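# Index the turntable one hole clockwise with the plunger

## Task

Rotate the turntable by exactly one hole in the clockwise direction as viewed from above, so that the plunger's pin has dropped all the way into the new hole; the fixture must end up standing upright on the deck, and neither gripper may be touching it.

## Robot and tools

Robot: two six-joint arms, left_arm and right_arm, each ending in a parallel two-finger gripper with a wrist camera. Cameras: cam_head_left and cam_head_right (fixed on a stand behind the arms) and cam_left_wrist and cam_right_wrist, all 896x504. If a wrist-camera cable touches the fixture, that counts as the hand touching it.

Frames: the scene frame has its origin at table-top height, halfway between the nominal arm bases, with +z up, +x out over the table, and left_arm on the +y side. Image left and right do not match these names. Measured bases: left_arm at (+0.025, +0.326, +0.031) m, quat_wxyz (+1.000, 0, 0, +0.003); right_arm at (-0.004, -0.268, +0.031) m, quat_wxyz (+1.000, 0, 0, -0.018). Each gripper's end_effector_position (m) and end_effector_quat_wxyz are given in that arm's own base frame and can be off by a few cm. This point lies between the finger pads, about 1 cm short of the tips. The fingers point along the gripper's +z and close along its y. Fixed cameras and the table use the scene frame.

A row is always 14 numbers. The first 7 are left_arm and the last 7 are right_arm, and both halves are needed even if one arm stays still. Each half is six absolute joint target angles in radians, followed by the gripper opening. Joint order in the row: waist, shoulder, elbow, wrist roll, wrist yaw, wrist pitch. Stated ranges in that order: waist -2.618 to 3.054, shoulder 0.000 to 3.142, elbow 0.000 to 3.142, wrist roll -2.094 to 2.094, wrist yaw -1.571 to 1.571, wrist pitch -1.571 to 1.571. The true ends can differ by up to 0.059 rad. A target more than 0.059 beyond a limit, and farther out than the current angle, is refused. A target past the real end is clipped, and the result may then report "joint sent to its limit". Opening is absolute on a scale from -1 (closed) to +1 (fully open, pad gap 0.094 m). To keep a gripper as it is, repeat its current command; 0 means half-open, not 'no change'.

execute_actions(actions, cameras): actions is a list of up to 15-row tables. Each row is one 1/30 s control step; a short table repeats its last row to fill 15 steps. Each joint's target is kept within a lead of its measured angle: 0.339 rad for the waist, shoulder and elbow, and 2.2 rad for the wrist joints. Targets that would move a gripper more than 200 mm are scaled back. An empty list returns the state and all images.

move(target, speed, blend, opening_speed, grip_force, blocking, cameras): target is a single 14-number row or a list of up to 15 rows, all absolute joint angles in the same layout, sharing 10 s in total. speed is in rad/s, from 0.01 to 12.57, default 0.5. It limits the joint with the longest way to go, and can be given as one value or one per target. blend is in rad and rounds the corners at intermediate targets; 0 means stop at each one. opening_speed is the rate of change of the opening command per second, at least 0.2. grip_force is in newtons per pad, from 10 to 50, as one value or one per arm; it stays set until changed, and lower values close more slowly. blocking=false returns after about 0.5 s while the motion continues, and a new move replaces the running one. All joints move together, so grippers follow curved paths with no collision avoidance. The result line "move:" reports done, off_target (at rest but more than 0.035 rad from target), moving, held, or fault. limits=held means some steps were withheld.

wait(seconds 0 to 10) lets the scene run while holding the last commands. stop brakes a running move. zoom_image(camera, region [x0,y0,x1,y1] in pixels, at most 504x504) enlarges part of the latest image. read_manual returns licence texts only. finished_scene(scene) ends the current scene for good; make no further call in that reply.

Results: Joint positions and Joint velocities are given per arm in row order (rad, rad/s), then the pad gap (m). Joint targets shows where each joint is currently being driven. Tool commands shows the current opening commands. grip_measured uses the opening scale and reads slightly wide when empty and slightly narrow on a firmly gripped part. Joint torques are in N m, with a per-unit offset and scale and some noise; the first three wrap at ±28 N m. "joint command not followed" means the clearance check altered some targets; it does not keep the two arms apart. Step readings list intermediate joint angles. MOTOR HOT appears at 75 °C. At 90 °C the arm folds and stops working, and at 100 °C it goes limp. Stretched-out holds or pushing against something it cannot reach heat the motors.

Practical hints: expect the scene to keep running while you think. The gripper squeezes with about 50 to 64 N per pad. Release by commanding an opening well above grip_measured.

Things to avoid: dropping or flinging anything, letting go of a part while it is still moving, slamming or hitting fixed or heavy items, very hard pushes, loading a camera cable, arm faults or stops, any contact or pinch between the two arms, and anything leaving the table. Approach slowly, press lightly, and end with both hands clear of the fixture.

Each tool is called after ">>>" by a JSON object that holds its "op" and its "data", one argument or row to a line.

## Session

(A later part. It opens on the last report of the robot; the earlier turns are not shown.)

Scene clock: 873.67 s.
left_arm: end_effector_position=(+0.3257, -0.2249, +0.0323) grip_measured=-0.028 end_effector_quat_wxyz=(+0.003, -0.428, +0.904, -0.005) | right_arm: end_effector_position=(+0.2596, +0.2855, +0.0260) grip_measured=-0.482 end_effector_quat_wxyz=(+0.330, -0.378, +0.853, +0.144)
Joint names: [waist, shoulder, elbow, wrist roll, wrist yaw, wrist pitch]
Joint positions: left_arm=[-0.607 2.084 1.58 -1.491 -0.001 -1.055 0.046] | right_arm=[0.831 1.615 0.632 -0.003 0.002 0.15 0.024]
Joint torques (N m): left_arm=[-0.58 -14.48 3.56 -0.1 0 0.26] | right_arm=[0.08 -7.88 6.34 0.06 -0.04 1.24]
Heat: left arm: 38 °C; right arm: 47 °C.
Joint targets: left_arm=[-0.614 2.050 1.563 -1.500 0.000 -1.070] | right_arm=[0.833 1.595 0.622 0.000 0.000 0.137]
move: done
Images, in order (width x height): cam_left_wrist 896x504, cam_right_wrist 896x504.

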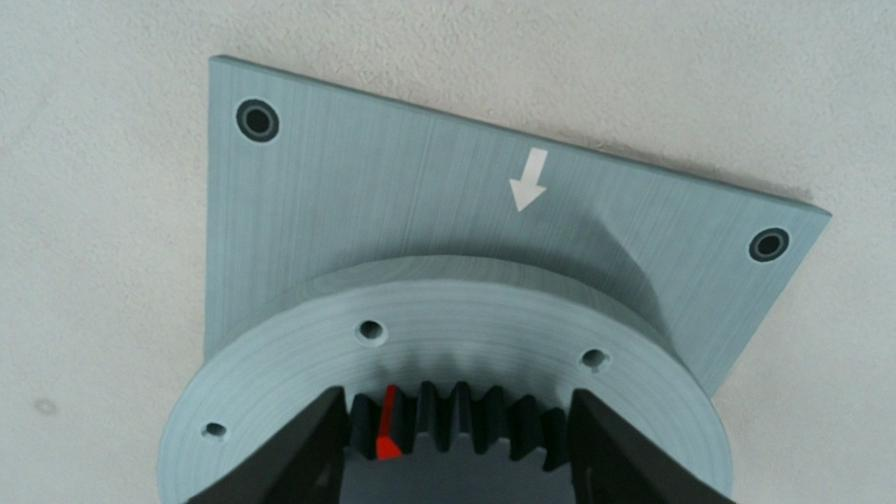

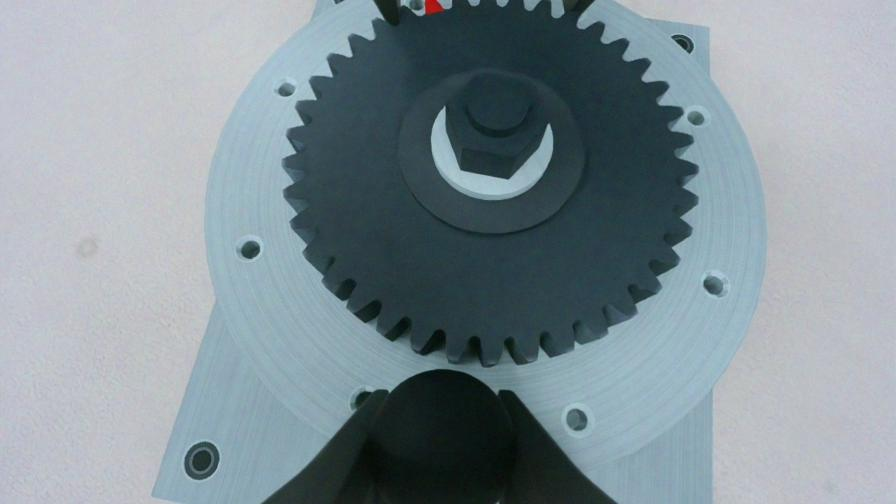

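>>> {"op": "move", "data": {
  "target": [
    [-0.614,2.06,1.565,-1.5,0,-1.065,-0.9,0.833,1.47,0.69,0,0,0.45,-1],
    [-0.612,2.135,1.645,-1.315,0,-1.084,-0.9,0.833,1.47,0.69,0,0,0.45,-1],
    [-0.621,2.168,1.692,-1.155,0,-1.1,-0.9,0.833,1.47,0.69,0,0,0.45,-1]
  ],
  "speed": 0.2,
  "cameras": ["cam_right_wrist","cam_left_wrist"]
}}

>>> {"op": "move", "data": {
  "target": [-0.621,2.168,1.692,-1.155,0,-1.1,-0.9,0.833,1.6,0.63,0,0,0.17,-1],
  "speed": 0.2,
  "cameras": ["cam_right_wrist","cam_left_wrist"]
}}

Scene clock: 906.00 s.
left_arm: end_effector_position=(+0.3358, -0.2369, +0.0326) grip_measured=-0.029 end_effector_quat_wxyz=(+0.002, -0.277, +0.961, -0.006) | right_arm: end_effector_position=(+0.2624, +0.2886, +0.0330) grip_measured=-0.482 end_effector_quat_wxyz=(+0.342, -0.375, +0.848, +0.150)
Joint names: [waist, shoulder, elbow, wrist roll, wrist yaw, wrist pitch]
Joint positions: left_arm=[-0.615 2.141 1.67 -1.178 0.004 -1.088 0.046] | right_arm=[0.831 1.605 0.632 -0.003 0.002 0.168 0.024]
Joint torques (N m): left_arm=[-0.53 -9.35 6.53 0.3 -0.04 0.28] | right_arm=[0.12 -17.14 13.05 0.06 -0.03 3.94]
Heat: left arm: 39 °C; right arm: 50 °C.
Joint targets: left_arm=[-0.621 2.168 1.692 -1.155 0.000 -1.100] | right_arm=[0.833 1.470 0.690 0.000 0.000 0.450]
move: off_target (right_arm); right_arm: the wrist pitch is farthest, 0.282 rad from its target
Images, in order (width x height): cam_left_wrist 896x504, cam_right_wrist 896x504.

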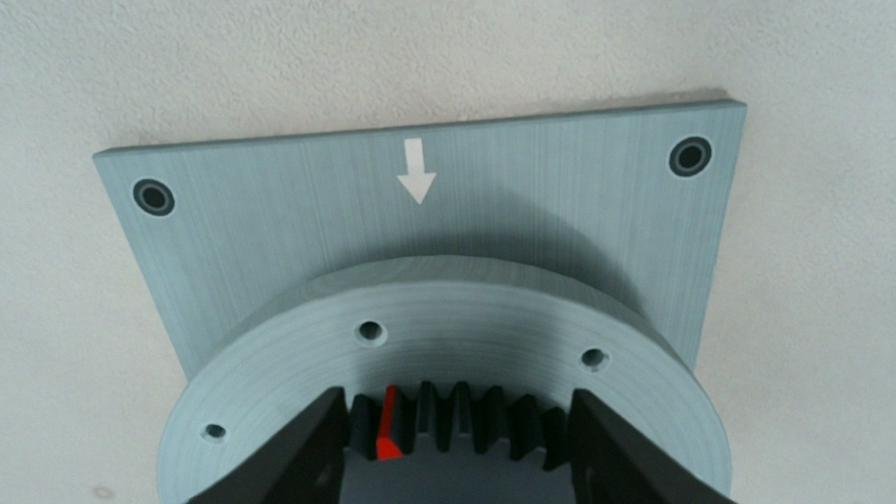

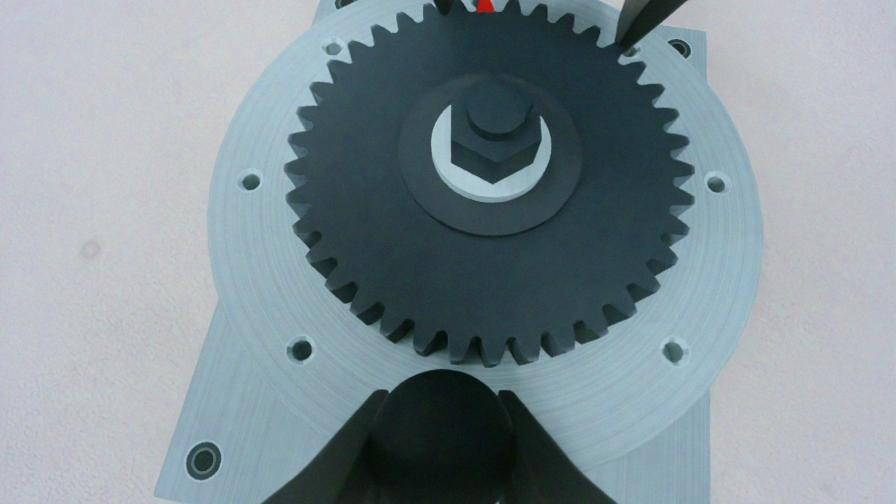

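Scene clock: 907.67 s.
left_arm: end_effector_position=(+0.3358, -0.2369, +0.0326) grip_measured=-0.029 end_effector_quat_wxyz=(+0.002, -0.277, +0.961, -0.006) | right_arm: end_effector_position=(+0.2595, +0.2854, +0.0277) grip_measured=-0.482 end_effector_quat_wxyz=(+0.331, -0.377, +0.853, +0.145)
Joint names: [waist, shoulder, elbow, wrist roll, wrist yaw, wrist pitch]
Joint positions: left_arm=[-0.615 2.141 1.67 -1.176 0.004 -1.088 0.046] | right_arm=[0.831 1.609 0.632 -0.003 0.002 0.147 0.024]
Joint torques (N m): left_arm=[-0.51 -9.31 6.53 0.25 -0.04 0.29] | right_arm=[0.09 -6.95 7.1 0.04 -0.04 1.58]
Heat: left arm: 39 °C; right arm: 50 °C.
Joint targets: left_arm=[-0.621 2.168 1.692 -1.155 0.000 -1.100] | right_arm=[0.833 1.600 0.630 0.000 0.000 0.170]
move: done
Images, in order (width x height): cam_left_wrist 896x504, cam_right_wrist 896x504.

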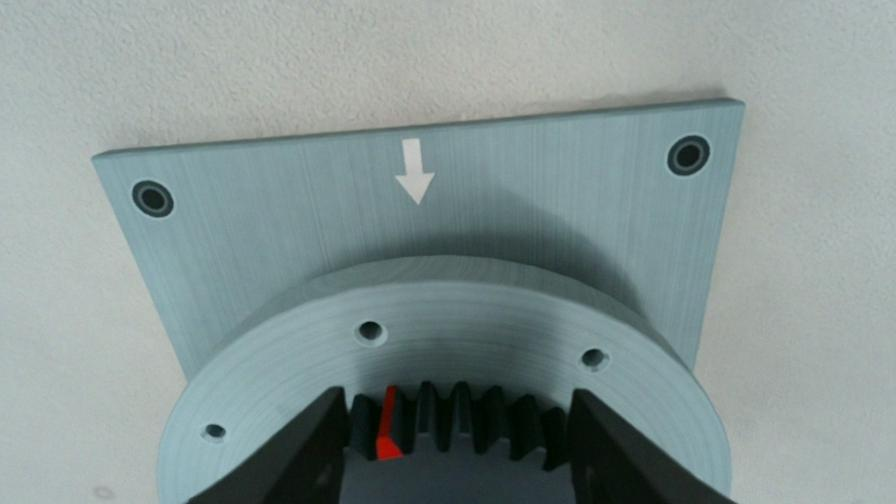

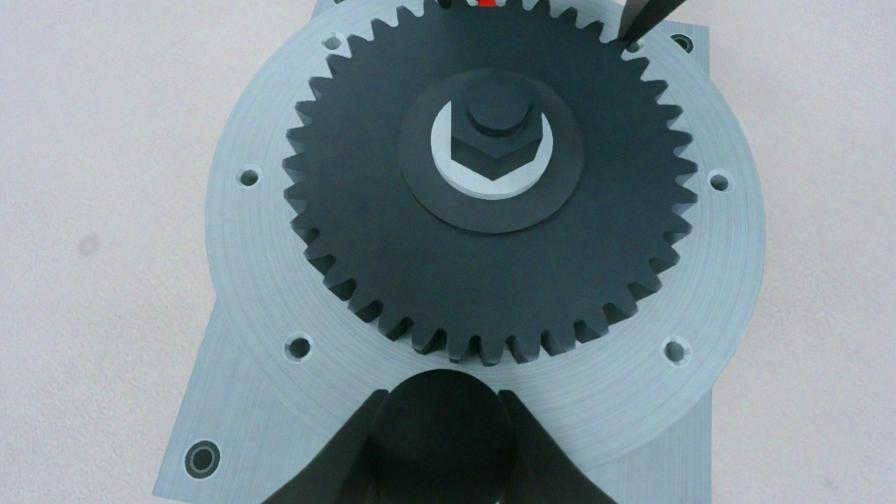

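>>> {"op": "move", "data": {
  "target": [
    [-0.621,2.168,1.692,-1.155,0,-1.1,-0.9,0.833,1.5,0.68,0,0,0.4,-1],
    [-0.625,2.182,1.711,-1.068,0,-1.11,-0.9,0.833,1.5,0.68,0,0,0.4,-1],
    [-0.625,2.182,1.711,-1.068,0,-1.11,-0.9,0.833,1.61,0.625,0,0,0.14,-1]
  ],
  "speed": 0.2,
  "cameras": ["cam_right_wrist","cam_left_wrist"]
}}

Scene clock: 927.53 s.
left_arm: end_effector_position=(+0.3379, -0.2404, +0.0327) grip_measured=-0.029 end_effector_quat_wxyz=(+0.003, -0.234, +0.972, -0.006) | right_arm: end_effector_position=(+0.2592, +0.2851, +0.0272) grip_measured=-0.482 end_effector_quat_wxyz=(+0.330, -0.378, +0.853, +0.144)
Joint names: [waist, shoulder, elbow, wrist roll, wrist yaw, wrist pitch]
Joint positions: left_arm=[-0.619 2.154 1.691 -1.091 0.003 -1.094 0.046] | right_arm=[0.831 1.61 0.632 -0.003 0.002 0.144 0.024]
Joint torques (N m): left_arm=[-0.5 -9.36 6.41 0.28 -0.04 0.25] | right_arm=[0.09 -6.2 6.67 0.06 -0.03 1.32]
Heat: left arm: 39 °C; right arm: 48 °C.
Joint targets: left_arm=[-0.625 2.182 1.711 -1.068 0.000 -1.110] | right_arm=[0.833 1.610 0.625 0.000 0.000 0.140]
move: done
Images, in order (width x height): cam_left_wrist 896x504, cam_right_wrist 896x504.

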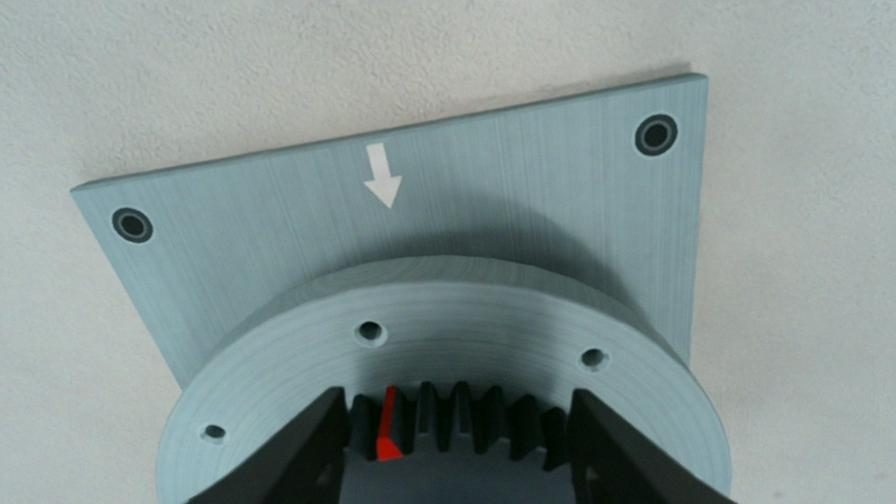

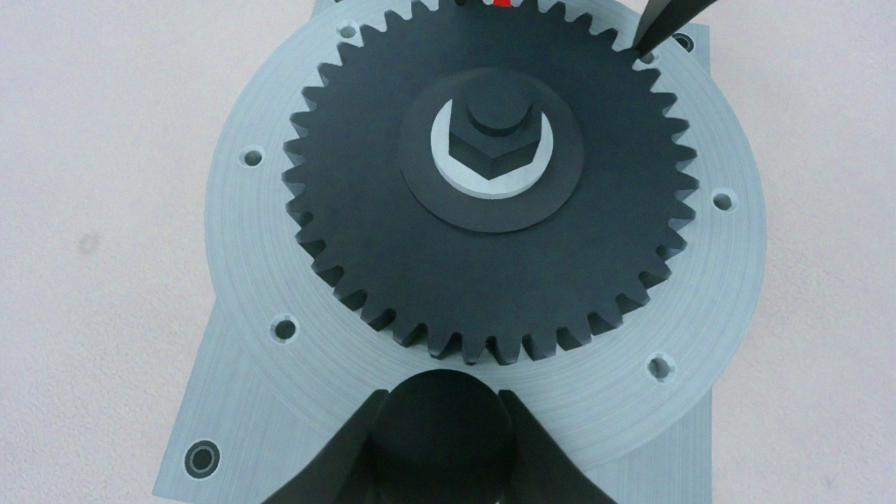

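>>> {"op": "move", "data": {
  "target": [
    [-0.625,2.182,1.711,-1.068,0,-1.11,-0.9,0.833,1.5,0.68,0,0,0.4,-1],
    [-0.628,2.19,1.724,-1.02,0,-1.114,-0.9,0.833,1.5,0.68,0,0,0.4,-1],
    [-0.628,2.19,1.724,-1.02,0,-1.114,-0.9,0.833,1.62,0.625,0,0,0.12,-1]
  ],
  "speed": 0.2,
  "cameras": ["cam_right_wrist"]
}}

Scene clock: 943.50 s.
left_arm: end_effector_position=(+0.3390, -0.2425, +0.0327) grip_measured=-0.029 end_effector_quat_wxyz=(+0.004, -0.209, +0.978, -0.006) | right_arm: end_effector_position=(+0.2588, +0.2846, +0.0265) grip_measured=-0.482 end_effector_quat_wxyz=(+0.329, -0.378, +0.854, +0.144)
Joint names: [waist, shoulder, elbow, wrist roll, wrist yaw, wrist pitch]
Joint positions: left_arm=[-0.622 2.162 1.704 -1.042 0.003 -1.098 0.046] | right_arm=[0.831 1.61 0.632 -0.003 0.002 0.141 0.024]
Joint torques (N m): left_arm=[-0.54 -9.43 6.48 0.27 -0.03 0.23] | right_arm=[0.09 -5.5 6.63 0.04 -0.02 1.17]
Heat: left arm: 38 °C; right arm: 47 °C.
Joint targets: left_arm=[-0.628 2.190 1.724 -1.020 0.000 -1.114] | right_arm=[0.833 1.620 0.625 0.000 0.000 0.120]
move: done
Images, in order (width x height): cam_right_wrist 896x504.

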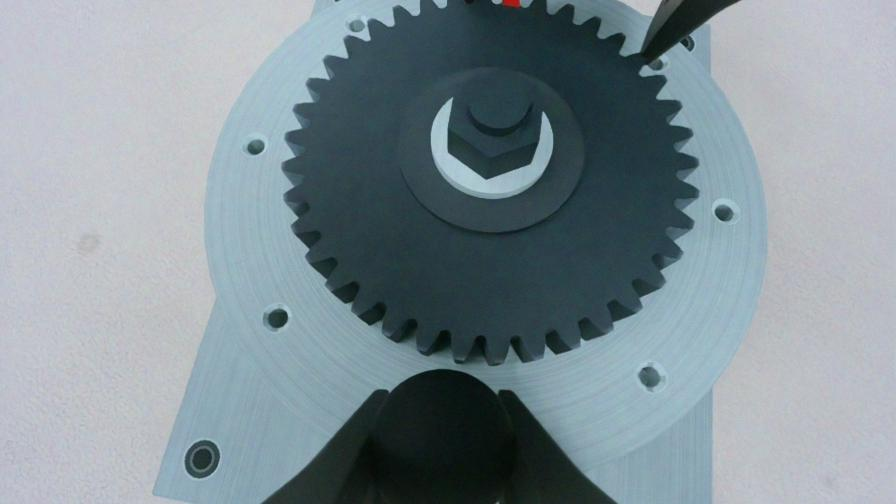

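>>> {"op": "move", "data": {
  "target": [
    [-0.628,2.19,1.724,-1.02,0,-1.114,-0.9,0.833,1.5,0.68,0,0,0.4,-1],
    [-0.63,2.197,1.734,-0.985,0,-1.117,-0.9,0.833,1.5,0.68,0,0,0.4,-1],
    [-0.63,2.197,1.734,-0.985,0,-1.117,-0.9,0.833,1.62,0.625,0,0,0.12,-1],
    [-0.63,2.197,1.734,-0.985,0,-1.117,-0.9,0.833,1.62,0.625,0,0,0.12,0]
  ],
  "speed": 0.2,
  "cameras": ["cam_right_wrist","cam_left_wrist"]
}}

Scene clock: 956.13 s.
left_arm: end_effector_position=(+0.3398, -0.2440, +0.0326) grip_measured=-0.029 end_effector_quat_wxyz=(+0.004, -0.190, +0.982, -0.006) | right_arm: end_effector_position=(+0.2586, +0.2844, +0.0261) grip_measured=-0.002 end_effector_quat_wxyz=(+0.328, -0.378, +0.854, +0.143)
Joint names: [waist, shoulder, elbow, wrist roll, wrist yaw, wrist pitch]
Joint positions: left_arm=[-0.624 2.168 1.714 -1.007 0.002 -1.102 0.046] | right_arm=[0.831 1.61 0.632 -0.003 0.002 0.14 0.047]
Joint torques (N m): left_arm=[-0.47 -9.4 6.43 0.27 -0.03 0.26] | right_arm=[0.06 -5.48 6.67 0.06 -0.03 1.19]
Heat: left arm: 37 °C; right arm: 47 °C.
Joint targets: left_arm=[-0.630 2.197 1.734 -0.985 0.000 -1.117] | right_arm=[0.833 1.620 0.625 0.000 0.000 0.120]
move: done
Images, in order (width x height): cam_left_wrist 896x504, cam_right_wrist 896x504.

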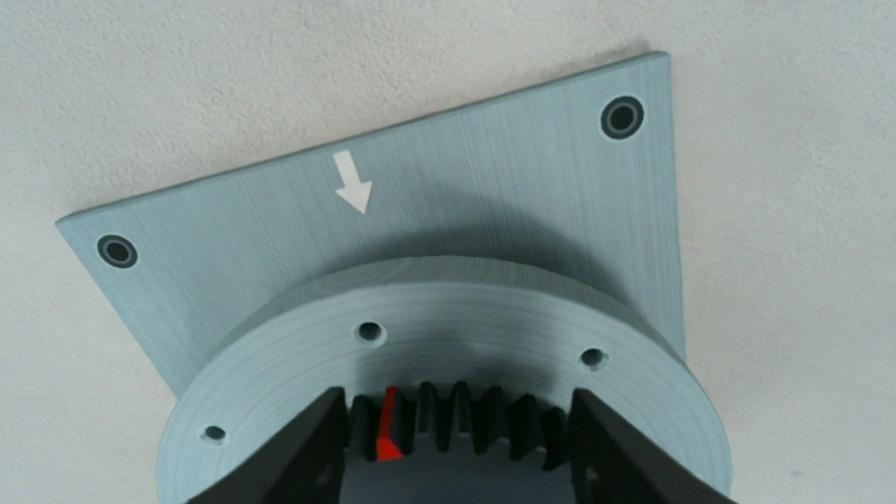

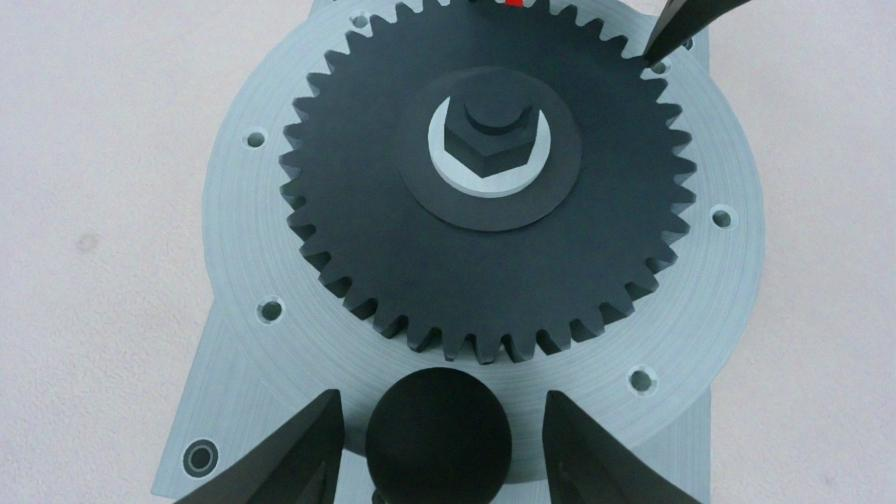

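>>> {"op": "move", "data": {
  "target": [-0.626,2.175,1.71,-1.035,0,-1.105,-0.9,0.833,1.62,0.625,0,0,0.12,0],
  "speed": 0.03,
  "cameras": ["cam_right_wrist"]
}}

Scene clock: 971.13 s.
left_arm: end_effector_position=(+0.3395, -0.2438, +0.0326) grip_measured=-0.029 end_effector_quat_wxyz=(+0.004, -0.200, +0.980, -0.005) | right_arm: end_effector_position=(+0.2586, +0.2844, +0.0261) grip_measured=-0.002 end_effector_quat_wxyz=(+0.328, -0.378, +0.854, +0.143)
Joint names: [waist, shoulder, elbow, wrist roll, wrist yaw, wrist pitch]
Joint positions: left_arm=[-0.624 2.168 1.714 -1.027 0.002 -1.103 0.046] | right_arm=[0.831 1.61 0.632 -0.003 0.002 0.14 0.047]
Joint torques (N m): left_arm=[-0.2 -11.37 4.55 -0.09 -0.01 0.41] | right_arm=[0.08 -5.52 6.61 0.05 -0.04 1.19]
Heat: left arm: 37 °C; right arm: 44 °C.
Joint targets: left_arm=[-0.626 2.175 1.710 -1.035 0.000 -1.105] | right_arm=[0.833 1.620 0.625 0.000 0.000 0.120]
move: done
Images, in order (width x height): cam_right_wrist 896x504.

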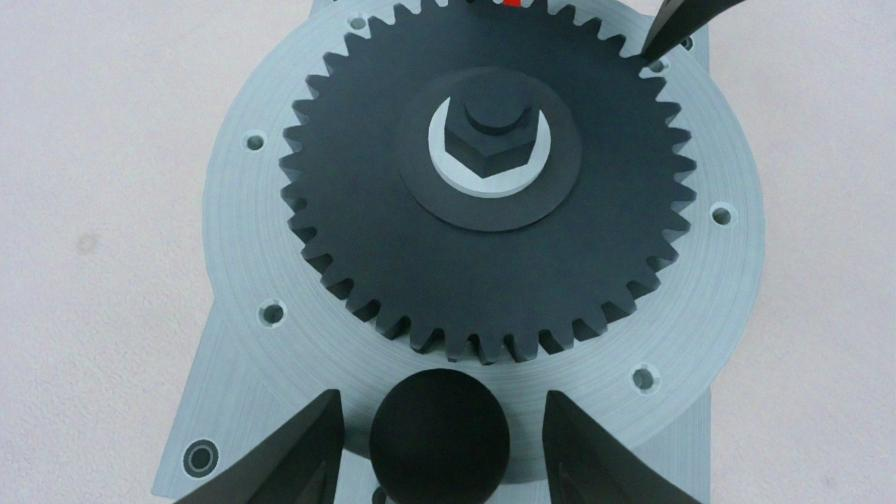

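>>> {"op": "move", "data": {
  "target": [
    [-0.626,2.175,1.71,-1.035,0,-1.105,0.2,0.833,1.62,0.625,0,0,0.12,1],
    [-0.6,2.18,1.74,-1.035,0,-1.12,0.2,0.833,1.58,0.625,0,0,0.12,1],
    [-0.6,2.13,1.88,-1.035,0,-1.3,0.2,0.833,1.35,0.625,0,0,0.0,1],
    [-0.2,2.05,1.85,-1.035,0,-1.3,0.2,0.833,1.15,0.65,0,0,-0.3,1]
  ],
  "speed": [0.2,0.2,0.4,0.6],
  "cameras": ["all"]
}}

>>> {"op": "zoom_image", "data": {
  "camera": "cam_right_wrist",
  "region": [250, 0, 750, 350]
}}

Scene clock: 985.53 s.
left_arm: end_effector_position=(+0.4090, -0.0792, +0.0994) grip_measured=+0.198 end_effector_quat_wxyz=(+0.021, -0.405, +0.914, -0.018) | right_arm: end_effector_position=(+0.2201, +0.2423, +0.1035) grip_measured=+0.998 end_effector_quat_wxyz=(+0.333, -0.377, +0.852, +0.145)
Joint names: [waist, shoulder, elbow, wrist roll, wrist yaw, wrist pitch]
Joint positions: left_arm=[-0.192 2.089 1.855 -1.027 0.004 -1.281 0.056] | right_arm=[0.831 1.167 0.632 -0.003 0.002 -0.291 0.094]
Joint torques (N m): left_arm=[-0.7 -15.31 4.64 -0.08 -0.04 0.3] | right_arm=[0.06 -4.68 10.52 0.05 -0.04 1.28]
Heat: left arm: 38 °C; right arm: 43 °C.
Joint targets: left_arm=[-0.200 2.050 1.850 -1.035 0.000 -1.300] | right_arm=[0.833 1.150 0.650 0.000 0.000 -0.300]
move: off_target (left_arm); left_arm: the shoulder is farthest, 0.039 rad from its target

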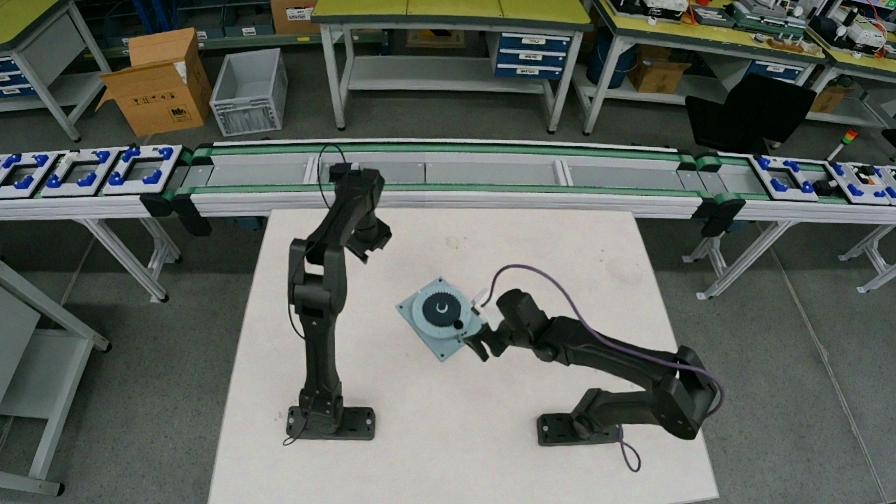

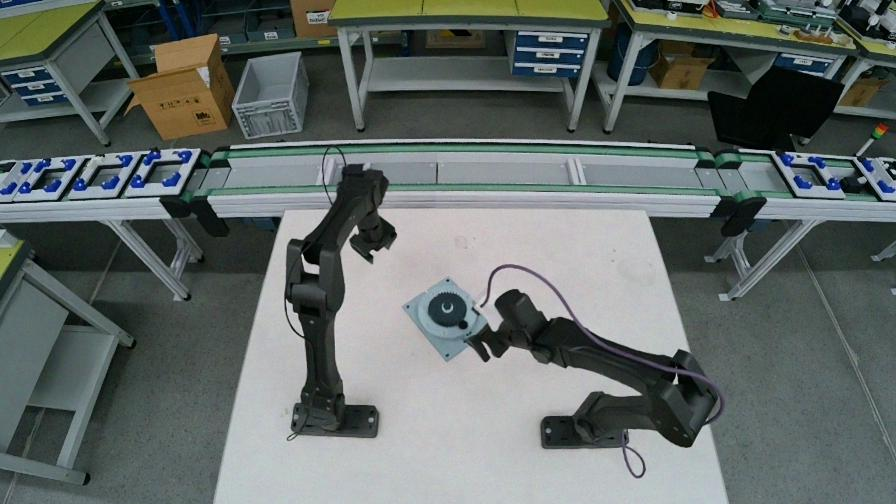

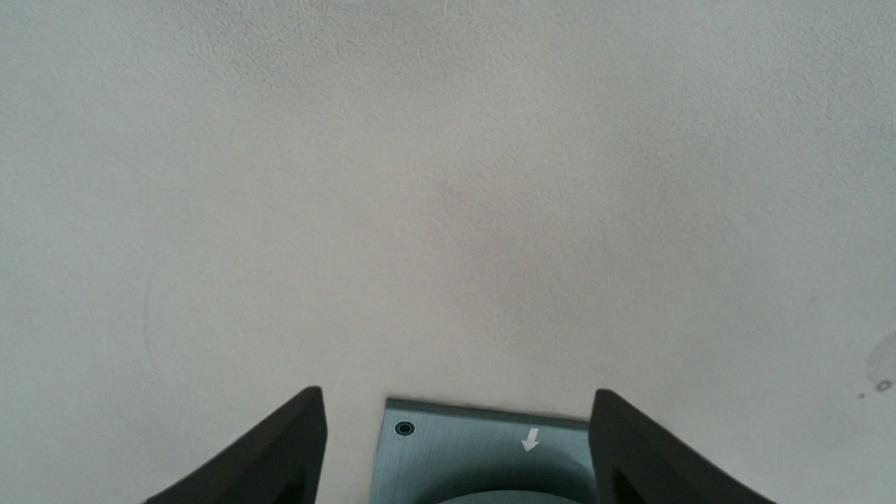

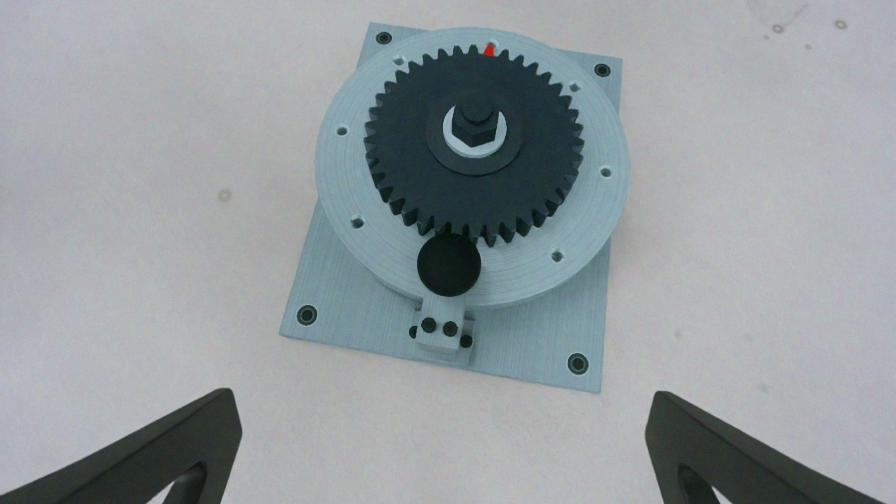

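Scaled by 1.008 from the camera's 896x504 image, which has a finer 1280x720 frame.

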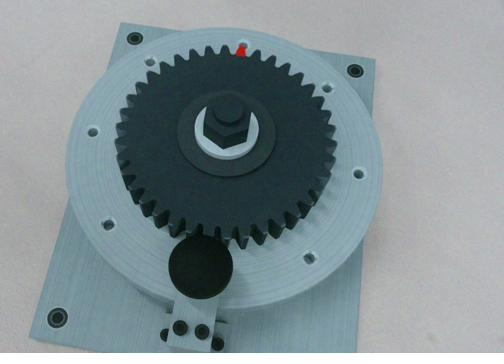

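>>> {"op": "finished_scene", "data": {
  "scene": 1
}}

The scene is finished: the task was done.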